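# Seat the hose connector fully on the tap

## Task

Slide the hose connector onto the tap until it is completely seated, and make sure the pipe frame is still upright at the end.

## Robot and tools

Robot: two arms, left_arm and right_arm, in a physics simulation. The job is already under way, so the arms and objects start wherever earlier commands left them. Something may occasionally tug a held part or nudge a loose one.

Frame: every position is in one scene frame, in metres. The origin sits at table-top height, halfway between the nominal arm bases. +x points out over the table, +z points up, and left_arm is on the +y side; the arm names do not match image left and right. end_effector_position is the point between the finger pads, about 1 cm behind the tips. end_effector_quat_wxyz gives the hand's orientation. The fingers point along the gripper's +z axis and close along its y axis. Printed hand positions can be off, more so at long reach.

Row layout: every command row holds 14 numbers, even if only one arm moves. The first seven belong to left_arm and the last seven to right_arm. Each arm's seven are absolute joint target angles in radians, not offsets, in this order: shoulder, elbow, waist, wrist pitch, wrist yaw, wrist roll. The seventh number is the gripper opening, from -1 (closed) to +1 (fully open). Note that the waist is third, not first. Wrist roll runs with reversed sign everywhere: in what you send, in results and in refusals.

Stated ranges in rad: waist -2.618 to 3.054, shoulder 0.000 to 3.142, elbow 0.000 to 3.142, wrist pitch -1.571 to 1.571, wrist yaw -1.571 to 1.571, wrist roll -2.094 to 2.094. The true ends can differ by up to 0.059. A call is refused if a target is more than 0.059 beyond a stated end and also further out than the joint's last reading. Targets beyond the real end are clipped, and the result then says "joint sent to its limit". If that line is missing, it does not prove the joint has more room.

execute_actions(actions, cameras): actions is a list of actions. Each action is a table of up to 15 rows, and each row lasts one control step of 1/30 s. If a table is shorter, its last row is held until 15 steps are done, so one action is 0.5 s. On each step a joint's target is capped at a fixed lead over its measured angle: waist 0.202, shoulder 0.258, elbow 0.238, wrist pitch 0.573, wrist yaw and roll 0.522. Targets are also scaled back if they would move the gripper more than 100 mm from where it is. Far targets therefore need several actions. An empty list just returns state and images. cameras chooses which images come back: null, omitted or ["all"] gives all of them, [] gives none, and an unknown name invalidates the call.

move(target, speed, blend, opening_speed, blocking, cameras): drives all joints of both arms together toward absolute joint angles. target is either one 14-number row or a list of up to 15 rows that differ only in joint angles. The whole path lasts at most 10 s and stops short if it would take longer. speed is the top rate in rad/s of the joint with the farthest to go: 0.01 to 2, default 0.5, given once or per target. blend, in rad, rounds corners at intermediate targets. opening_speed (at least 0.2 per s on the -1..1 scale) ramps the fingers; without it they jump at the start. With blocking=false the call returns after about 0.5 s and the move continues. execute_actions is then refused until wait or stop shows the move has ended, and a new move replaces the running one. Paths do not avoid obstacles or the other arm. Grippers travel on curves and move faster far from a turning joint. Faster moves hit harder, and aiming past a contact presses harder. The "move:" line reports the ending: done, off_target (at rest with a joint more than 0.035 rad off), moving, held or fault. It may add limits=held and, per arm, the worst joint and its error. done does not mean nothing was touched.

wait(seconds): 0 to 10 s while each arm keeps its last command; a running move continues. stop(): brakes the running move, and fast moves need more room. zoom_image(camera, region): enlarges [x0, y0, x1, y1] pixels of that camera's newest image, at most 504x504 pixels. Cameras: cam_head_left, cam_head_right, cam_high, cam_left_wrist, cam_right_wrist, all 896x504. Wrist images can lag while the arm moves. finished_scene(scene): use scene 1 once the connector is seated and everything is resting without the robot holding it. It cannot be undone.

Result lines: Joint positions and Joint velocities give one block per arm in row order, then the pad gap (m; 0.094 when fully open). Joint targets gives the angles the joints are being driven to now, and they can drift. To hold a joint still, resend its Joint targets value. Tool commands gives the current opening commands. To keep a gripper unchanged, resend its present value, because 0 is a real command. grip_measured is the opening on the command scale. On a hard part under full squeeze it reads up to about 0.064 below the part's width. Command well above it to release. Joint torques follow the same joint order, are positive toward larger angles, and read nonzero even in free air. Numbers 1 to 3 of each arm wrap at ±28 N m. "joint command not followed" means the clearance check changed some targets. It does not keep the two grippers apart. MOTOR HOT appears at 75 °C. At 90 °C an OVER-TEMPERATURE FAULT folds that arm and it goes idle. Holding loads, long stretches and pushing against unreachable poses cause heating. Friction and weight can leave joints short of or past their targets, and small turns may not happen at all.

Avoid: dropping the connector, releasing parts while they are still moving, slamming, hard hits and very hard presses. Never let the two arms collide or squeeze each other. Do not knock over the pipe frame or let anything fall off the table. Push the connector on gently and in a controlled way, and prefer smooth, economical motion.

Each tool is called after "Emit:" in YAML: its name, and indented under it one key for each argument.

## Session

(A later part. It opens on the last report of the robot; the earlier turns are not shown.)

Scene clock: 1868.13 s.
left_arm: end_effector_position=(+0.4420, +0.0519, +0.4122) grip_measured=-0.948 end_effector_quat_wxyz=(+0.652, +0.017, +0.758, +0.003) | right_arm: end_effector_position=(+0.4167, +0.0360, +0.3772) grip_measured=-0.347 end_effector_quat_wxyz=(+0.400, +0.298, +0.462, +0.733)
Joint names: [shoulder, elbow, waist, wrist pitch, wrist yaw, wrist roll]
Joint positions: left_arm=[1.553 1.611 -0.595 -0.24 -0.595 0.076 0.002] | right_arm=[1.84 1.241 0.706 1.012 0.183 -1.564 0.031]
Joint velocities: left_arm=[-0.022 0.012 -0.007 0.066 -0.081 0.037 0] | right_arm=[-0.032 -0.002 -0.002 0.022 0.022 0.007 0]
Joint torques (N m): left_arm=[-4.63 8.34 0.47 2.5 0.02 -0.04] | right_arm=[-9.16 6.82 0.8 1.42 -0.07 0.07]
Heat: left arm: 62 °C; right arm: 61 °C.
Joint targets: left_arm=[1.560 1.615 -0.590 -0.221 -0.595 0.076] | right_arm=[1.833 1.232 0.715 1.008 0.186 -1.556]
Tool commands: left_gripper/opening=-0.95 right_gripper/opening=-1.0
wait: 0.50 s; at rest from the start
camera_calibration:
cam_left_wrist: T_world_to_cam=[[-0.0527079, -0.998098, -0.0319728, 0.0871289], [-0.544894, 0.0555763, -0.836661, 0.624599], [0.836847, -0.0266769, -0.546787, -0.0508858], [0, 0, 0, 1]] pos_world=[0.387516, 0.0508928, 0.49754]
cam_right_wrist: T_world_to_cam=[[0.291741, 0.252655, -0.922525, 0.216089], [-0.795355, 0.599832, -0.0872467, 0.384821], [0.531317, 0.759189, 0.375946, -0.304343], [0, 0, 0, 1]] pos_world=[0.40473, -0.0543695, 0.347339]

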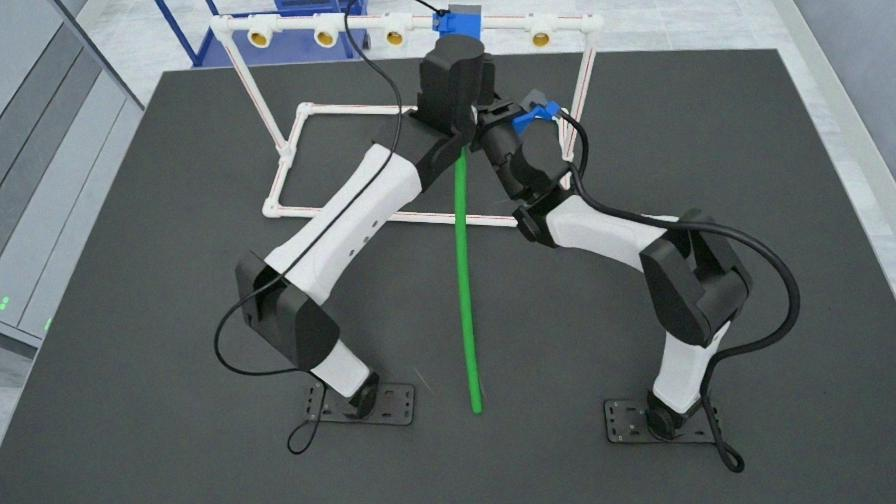

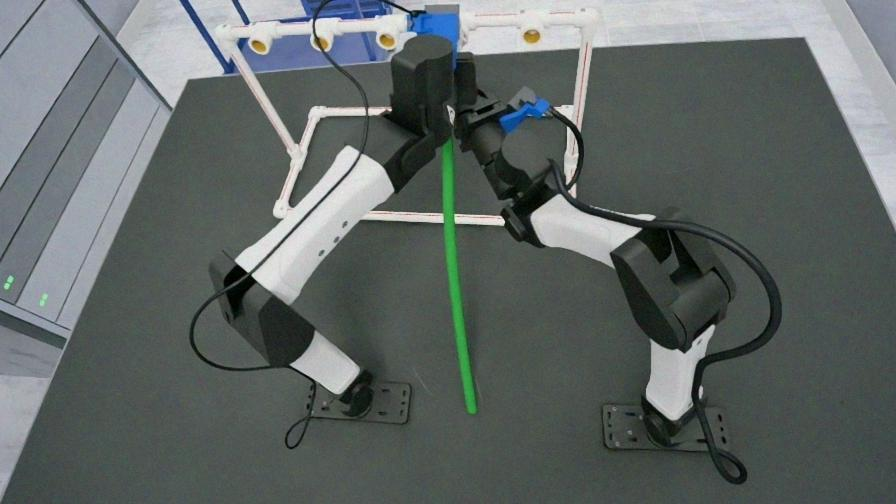

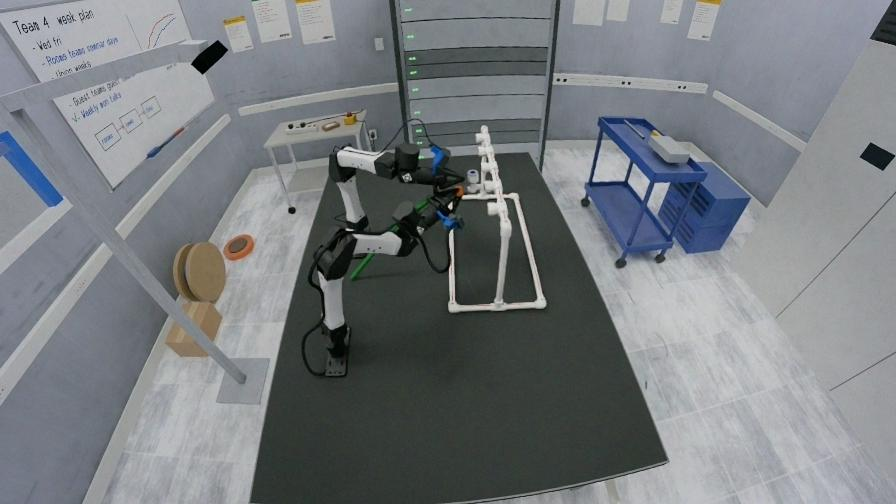

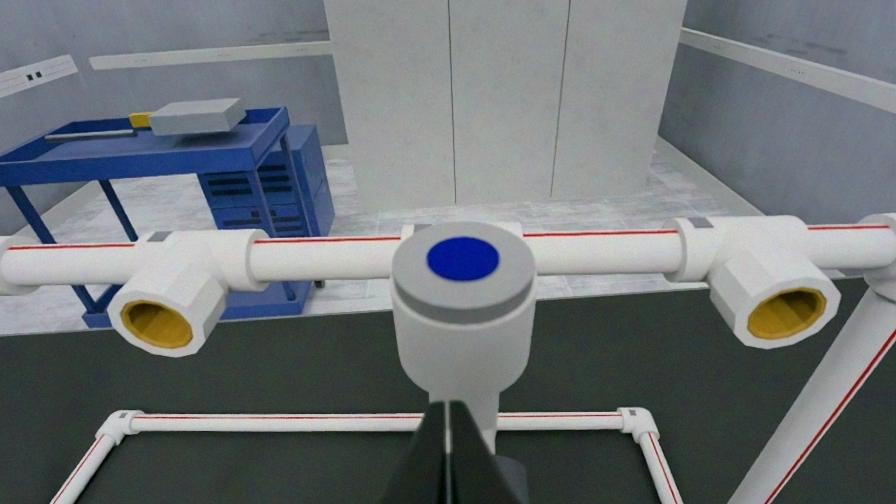

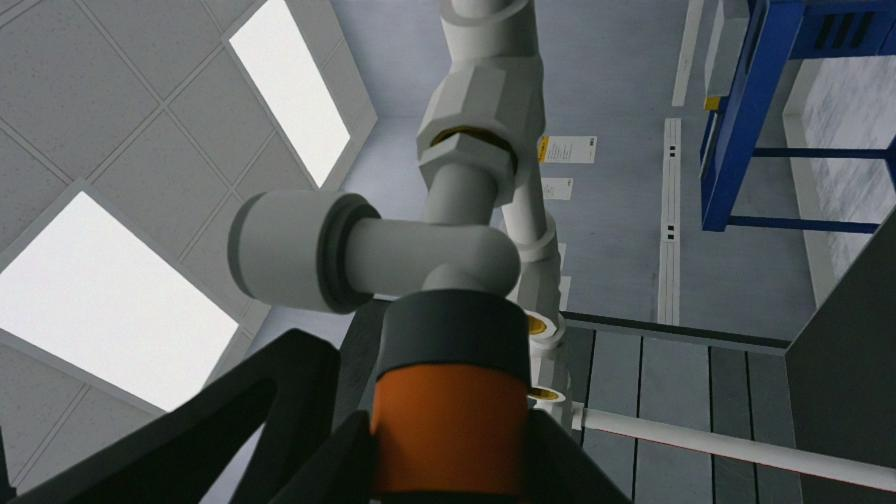

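Emit:
move:
  target: [1.560,1.615,-0.590,-0.221,-0.595,0.076,-0.95,1.833,1.232,0.715,1.008,0.186,-1.556,0.7]
  opening_speed: 1
  cameras: ["cam_high","cam_right_wrist"]

Scene clock: 1871.40 s.
left_arm: end_effector_position=(+0.4424, +0.0516, +0.4146) grip_measured=-0.949 end_effector_quat_wxyz=(+0.655, +0.015, +0.755, +0.000) | right_arm: end_effector_position=(+0.4183, +0.0382, +0.3652) grip_measured=+0.697 end_effector_quat_wxyz=(+0.397, +0.304, +0.478, +0.722)
Joint names: [shoulder, elbow, waist, wrist pitch, wrist yaw, wrist roll]
Joint positions: left_arm=[1.553 1.611 -0.595 -0.229 -0.595 0.076 0.002] | right_arm=[1.84 1.229 0.708 0.985 0.185 -1.563 0.08]
Joint velocities: left_arm=[-0.002 -0.002 0.002 -0.095 0.022 0.051 0] | right_arm=[-0.002 -0.007 -0.002 -0.037 0.095 0.007 0.001]
Joint torques (N m): left_arm=[-4.64 8.35 0.42 2.35 0.02 -0.01] | right_arm=[-9.16 8.08 0.58 1.72 -0.08 0.07]
Heat: left arm: 61 °C; right arm: 62 °C.
Joint targets: left_arm=[1.560 1.615 -0.590 -0.221 -0.595 0.076] | right_arm=[1.833 1.232 0.715 1.008 0.186 -1.556]
move: done
camera_calibration:
cam_right_wrist: T_world_to_cam=[[0.262946, 0.228916, -0.93726, 0.222362], [-0.797913, 0.597723, -0.0778654, 0.381374], [0.542397, 0.768326, 0.339824, -0.294137], [0, 0, 0, 1]] pos_world=[0.405373, -0.0528646, 0.338062]
Images, in order (width x height): cam_high 896x504, cam_right_wrist 896x504.

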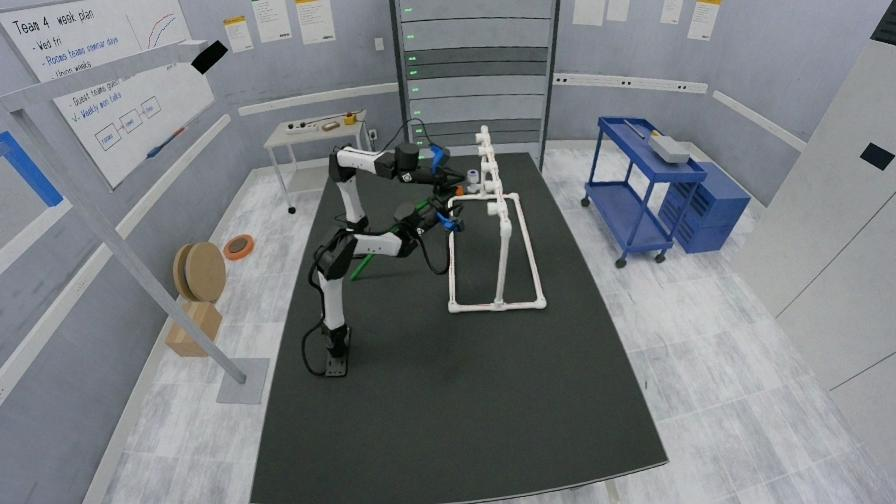

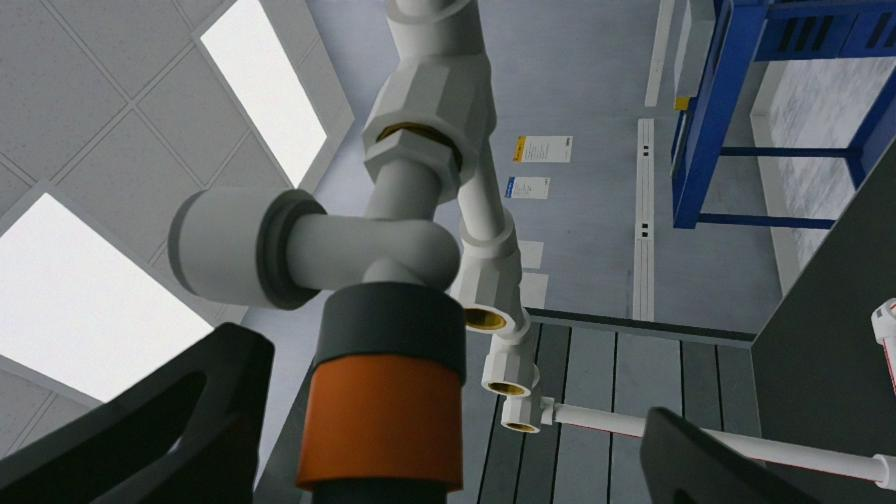

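Emit:
move:
  target: [1.560,1.615,-0.590,-0.221,-0.595,0.076,-0.95,1.62,0.945,0.77,0.985,0.24,-1.556,0.7]
  speed: 0.3

Scene clock: 1874.77 s.
left_arm: end_effector_position=(+0.4424, +0.0516, +0.4146) grip_measured=-0.949 end_effector_quat_wxyz=(+0.655, +0.015, +0.755, +0.000) | right_arm: end_effector_position=(+0.3661, +0.0202, +0.3311) grip_measured=+0.698 end_effector_quat_wxyz=(+0.381, +0.320, +0.513, +0.700)
Joint names: [shoulder, elbow, waist, wrist pitch, wrist yaw, wrist roll]
Joint positions: left_arm=[1.553 1.611 -0.595 -0.229 -0.595 0.076 0.002] | right_arm=[1.651 0.948 0.764 0.984 0.232 -1.563 0.08]
Joint velocities: left_arm=[-0.002 -0.002 0.002 0.066 -0.051 0.022 0] | right_arm=[0.002 0.002 -0.012 -0.007 0.007 0.022 -0.001]
Joint torques (N m): left_arm=[-4.67 8.35 0.46 2.37 0.03 -0.03] | right_arm=[-9.5 7.24 0.51 1.55 -0.02 0.07]
Heat: left arm: 61 °C; right arm: 62 °C.
Joint targets: left_arm=[1.560 1.615 -0.590 -0.221 -0.595 0.076] | right_arm=[1.620 0.945 0.770 0.985 0.240 -1.556]
move: done
camera_calibration:
cam_left_wrist: T_world_to_cam=[[-0.0524392, -0.998291, -0.0258077, 0.0843072], [-0.537086, 0.0499811, -0.842046, 0.625912], [0.841896, -0.0302952, -0.538789, -0.0552193], [0, 0, 0, 1]] pos_world=[0.387079, 0.0512064, 0.499471]
cam_right_wrist: T_world_to_cam=[[0.185743, 0.183961, -0.965224, 0.246698], [-0.809142, 0.585961, -0.0440295, 0.340988], [0.557484, 0.789182, 0.257689, -0.219209], [0, 0, 0, 1]] pos_world=[0.352291, -0.0721934, 0.30962]

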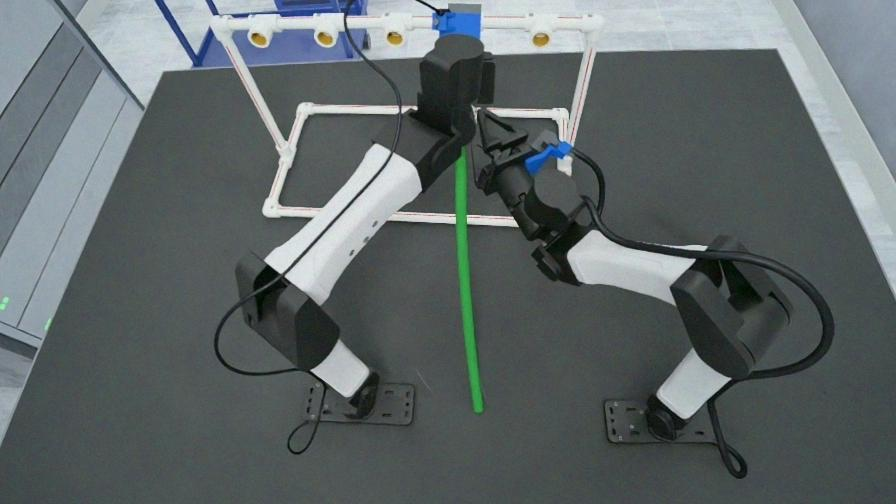

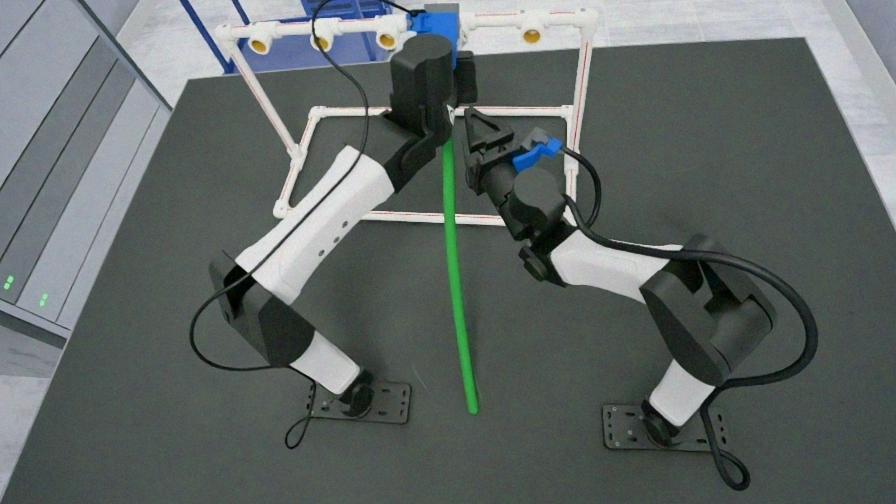

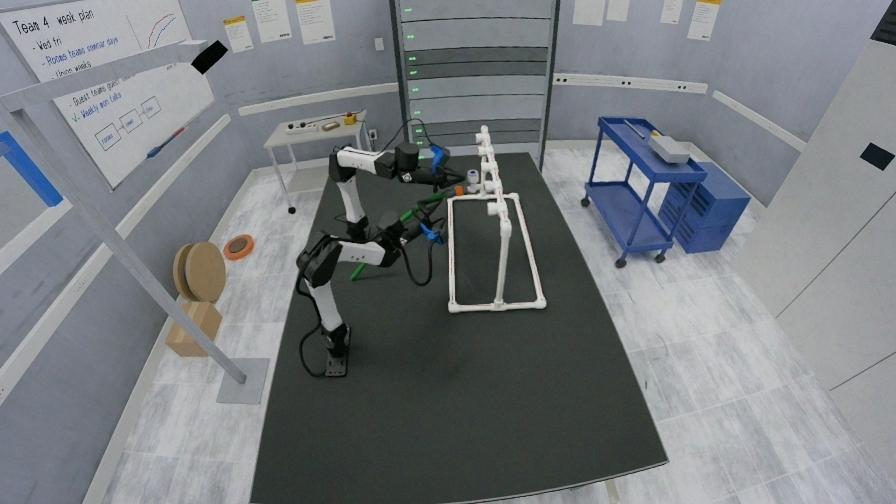

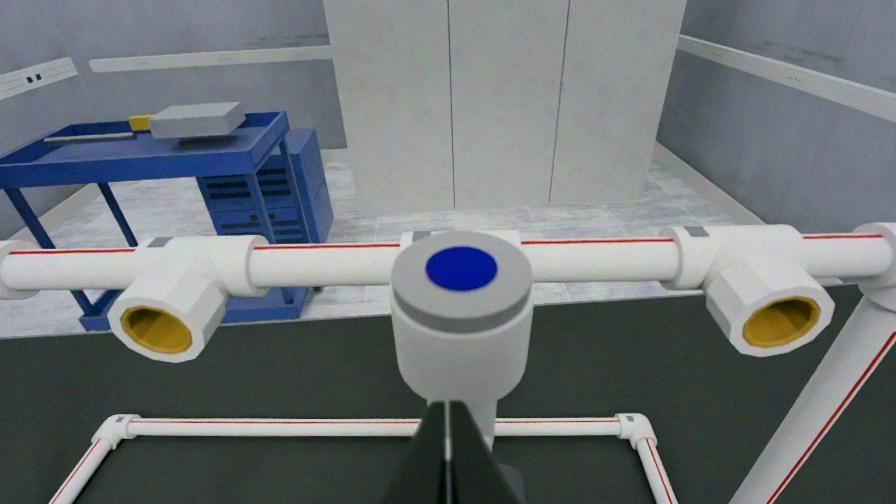

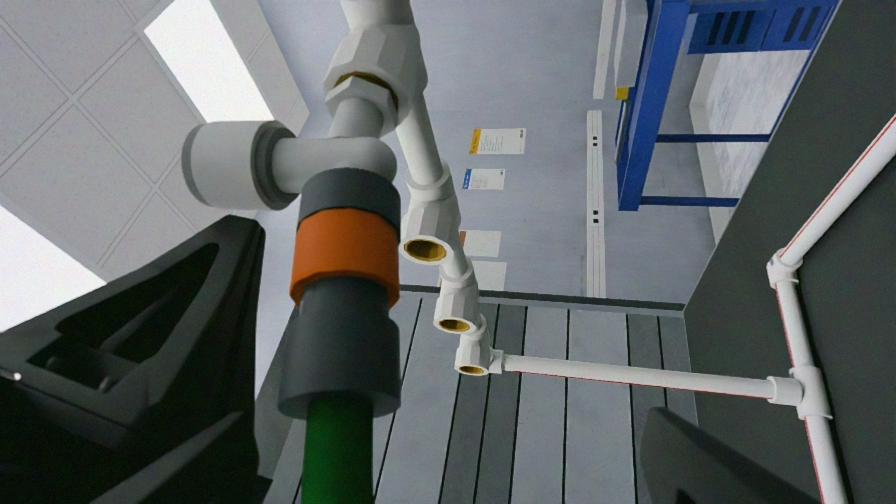

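Emit:
move:
  target: [1.45,1.50,-0.560,-0.221,-0.57,0.076,-0.95,1.58,0.90,0.40,0.985,0.20,-1.556,0.7]
  speed: 0.4

Emit:
zoom_image:
  camera: "cam_high"
  region: [380, 100, 580, 330]

Scene clock: 1878.47 s.
left_arm: end_effector_position=(+0.4330, +0.0717, +0.3982) grip_measured=-0.949 end_effector_quat_wxyz=(+0.645, +0.015, +0.764, +0.011) | right_arm: end_effector_position=(+0.4413, -0.1392, +0.3296) grip_measured=+0.698 end_effector_quat_wxyz=(+0.496, +0.401, +0.454, +0.623)
Joint names: [shoulder, elbow, waist, wrist pitch, wrist yaw, wrist roll]
Joint positions: left_arm=[1.481 1.505 -0.566 -0.227 -0.58 0.076 0.002] | right_arm=[1.61 0.903 0.4 0.983 0.209 -1.563 0.08]
Joint velocities: left_arm=[0.007 0.002 0.002 -0.007 0.022 -0.022 0] | right_arm=[-0.007 -0.012 0.007 0.007 -0.007 0.022 0]
Joint torques (N m): left_arm=[-7.24 7.49 0.57 2.35 0.11 -0.02] | right_arm=[-9.13 7.25 -0.06 1.58 -0.2 0.07]
Heat: left arm: 61 °C; right arm: 63 °C.
Joint targets: left_arm=[1.450 1.500 -0.560 -0.221 -0.570 0.076] | right_arm=[1.580 0.900 0.400 0.985 0.200 -1.556]
move: done
camera_calibration:
cam_left_wrist: T_world_to_cam=[[-0.0393898, -0.998405, -0.040453, 0.103657], [-0.561124, 0.0555999, -0.825863, 0.609619], [0.826794, -0.00983146, -0.562418, -0.0411403], [0, 0, 0, 1]] pos_world=[0.380169, 0.0691929, 0.484516]
cam_right_wrist: T_world_to_cam=[[0.233972, 0.103264, -0.966744, 0.228608], [-0.566261, 0.822759, -0.0491632, 0.422734], [0.79032, 0.558932, 0.250977, -0.267505], [0, 0, 0, 1]] pos_world=[0.397304, -0.221898, 0.308926]

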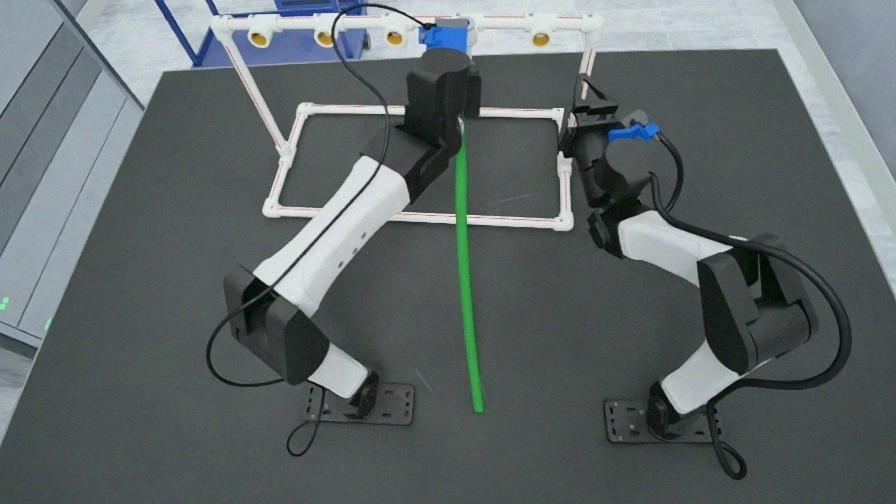

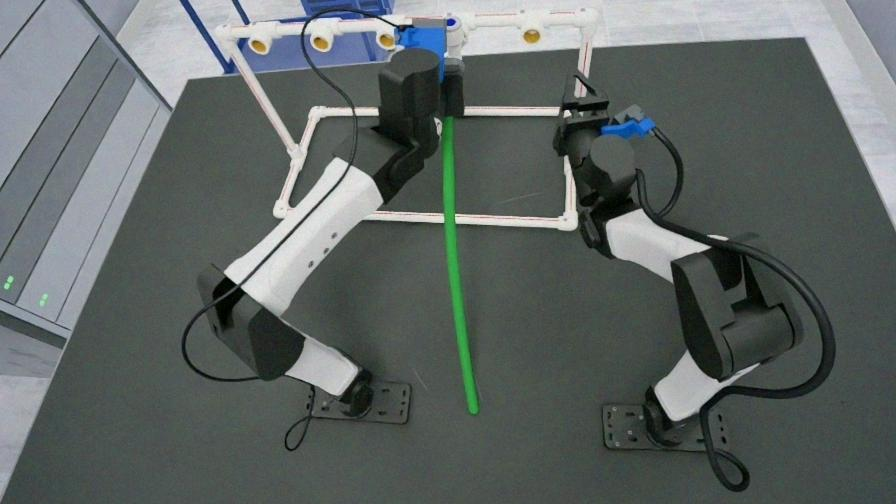

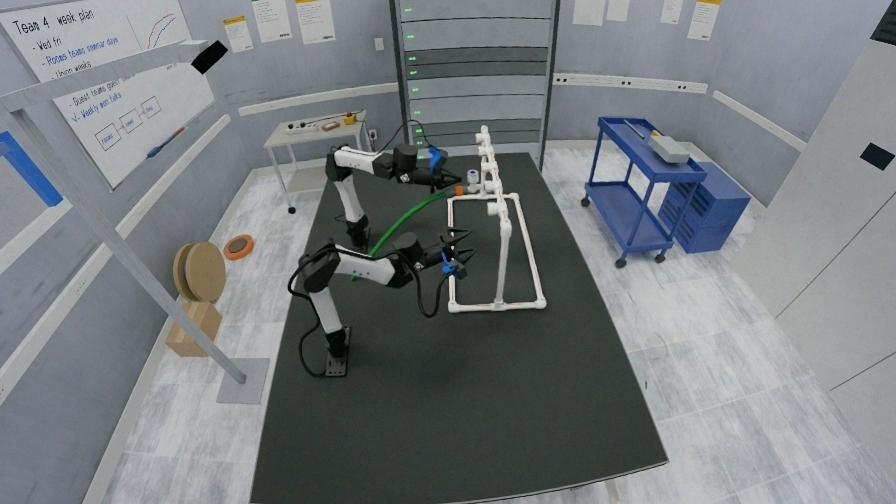

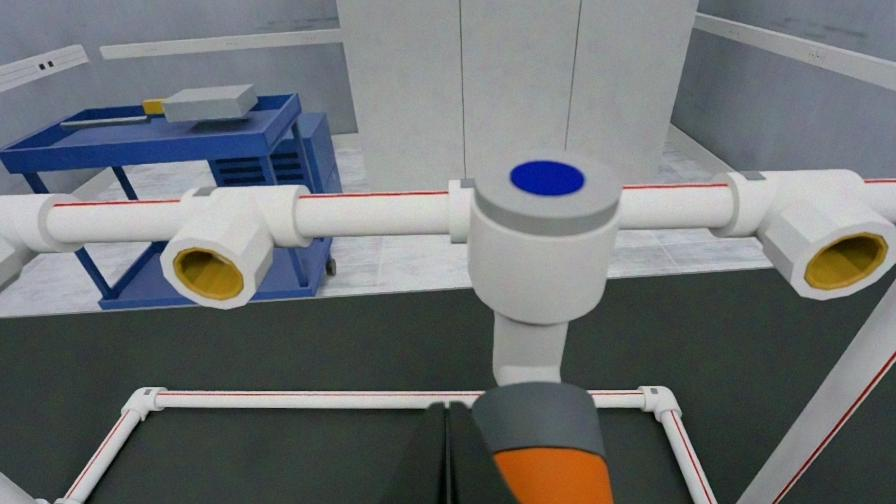

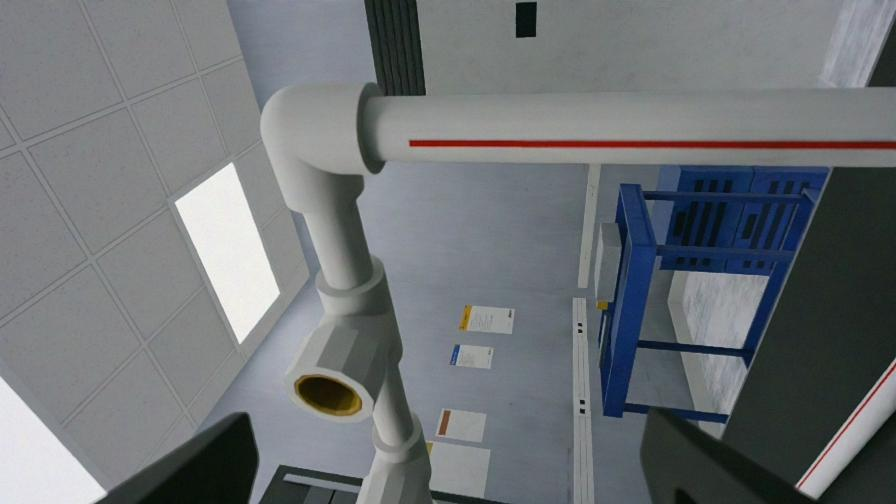

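Scaled by 2.191 from the camera's 896x504 image, which has a finer 1280x720 frame.

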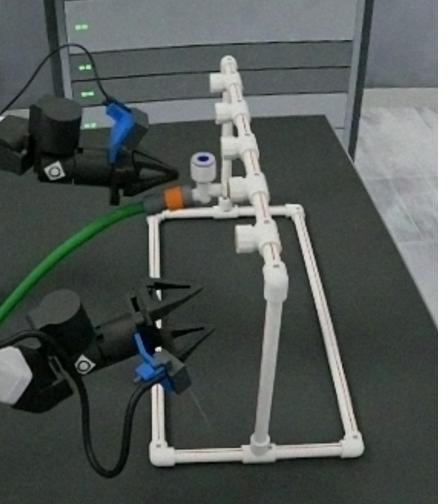

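Emit:
move:
  target: [1.45,1.48,-0.25,-0.221,-0.50,0.076,-0.95,1.58,0.90,0.40,0.985,0.20,-1.556,0.7]
  speed: 0.4
  cameras: ["cam_head_left"]

Emit:
zoom_image:
  camera: "cam_head_left"
  region: [380, 0, 560, 150]

Scene clock: 1881.83 s.
left_arm: end_effector_position=(+0.4696, +0.2016, +0.3872) grip_measured=-0.949 end_effector_quat_wxyz=(+0.629, -0.080, +0.769, +0.088) | right_arm: end_effector_position=(+0.4413, -0.1391, +0.3296) grip_measured=+0.698 end_effector_quat_wxyz=(+0.495, +0.401, +0.454, +0.623)
Joint names: [shoulder, elbow, waist, wrist pitch, wrist yaw, wrist roll]
Joint positions: left_arm=[1.481 1.484 -0.251 -0.227 -0.51 0.076 0.002] | right_arm=[1.61 0.903 0.4 0.983 0.208 -1.563 0.08]
Joint velocities: left_arm=[0.002 -0.007 0.007 -0.066 0.022 0.022 -0.001] | right_arm=[-0.007 -0.017 -0.002 -0.022 -0.037 0.037 0]
Joint torques (N m): left_arm=[-7.2 7.66 0.21 2.36 0.15 -0.03] | right_arm=[-9.13 7.27 -0.03 1.58 -0.18 0.07]
Heat: left arm: 61 °C; right arm: 62 °C.
Joint targets: left_arm=[1.450 1.480 -0.250 -0.221 -0.500 0.076] | right_arm=[1.580 0.900 0.400 0.985 0.200 -1.556]
move: done
Images, in order (width x height): cam_head_left 896x504.

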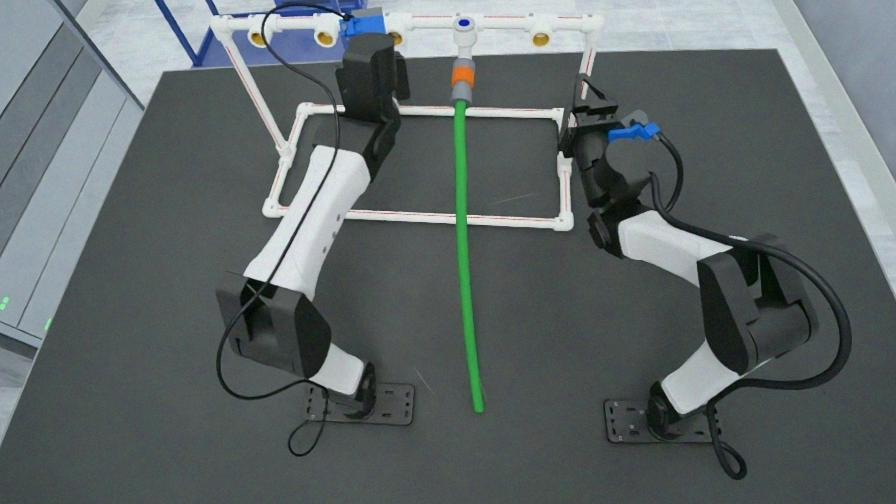

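Scaled by 2.800 from the camera's 896x504 image, which has a finer 1280x720 frame.

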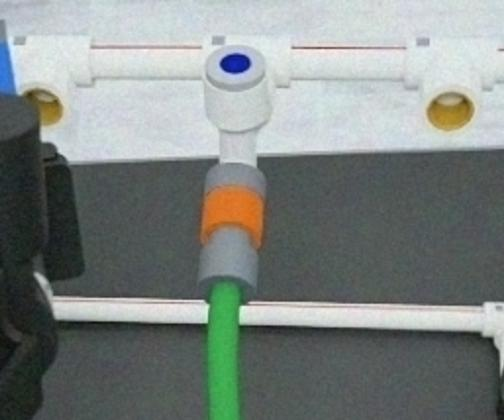

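Seated, frame standing, arms clear.

Emit:
finished_scene:
  scene: 1

The scene is finished: the task was done.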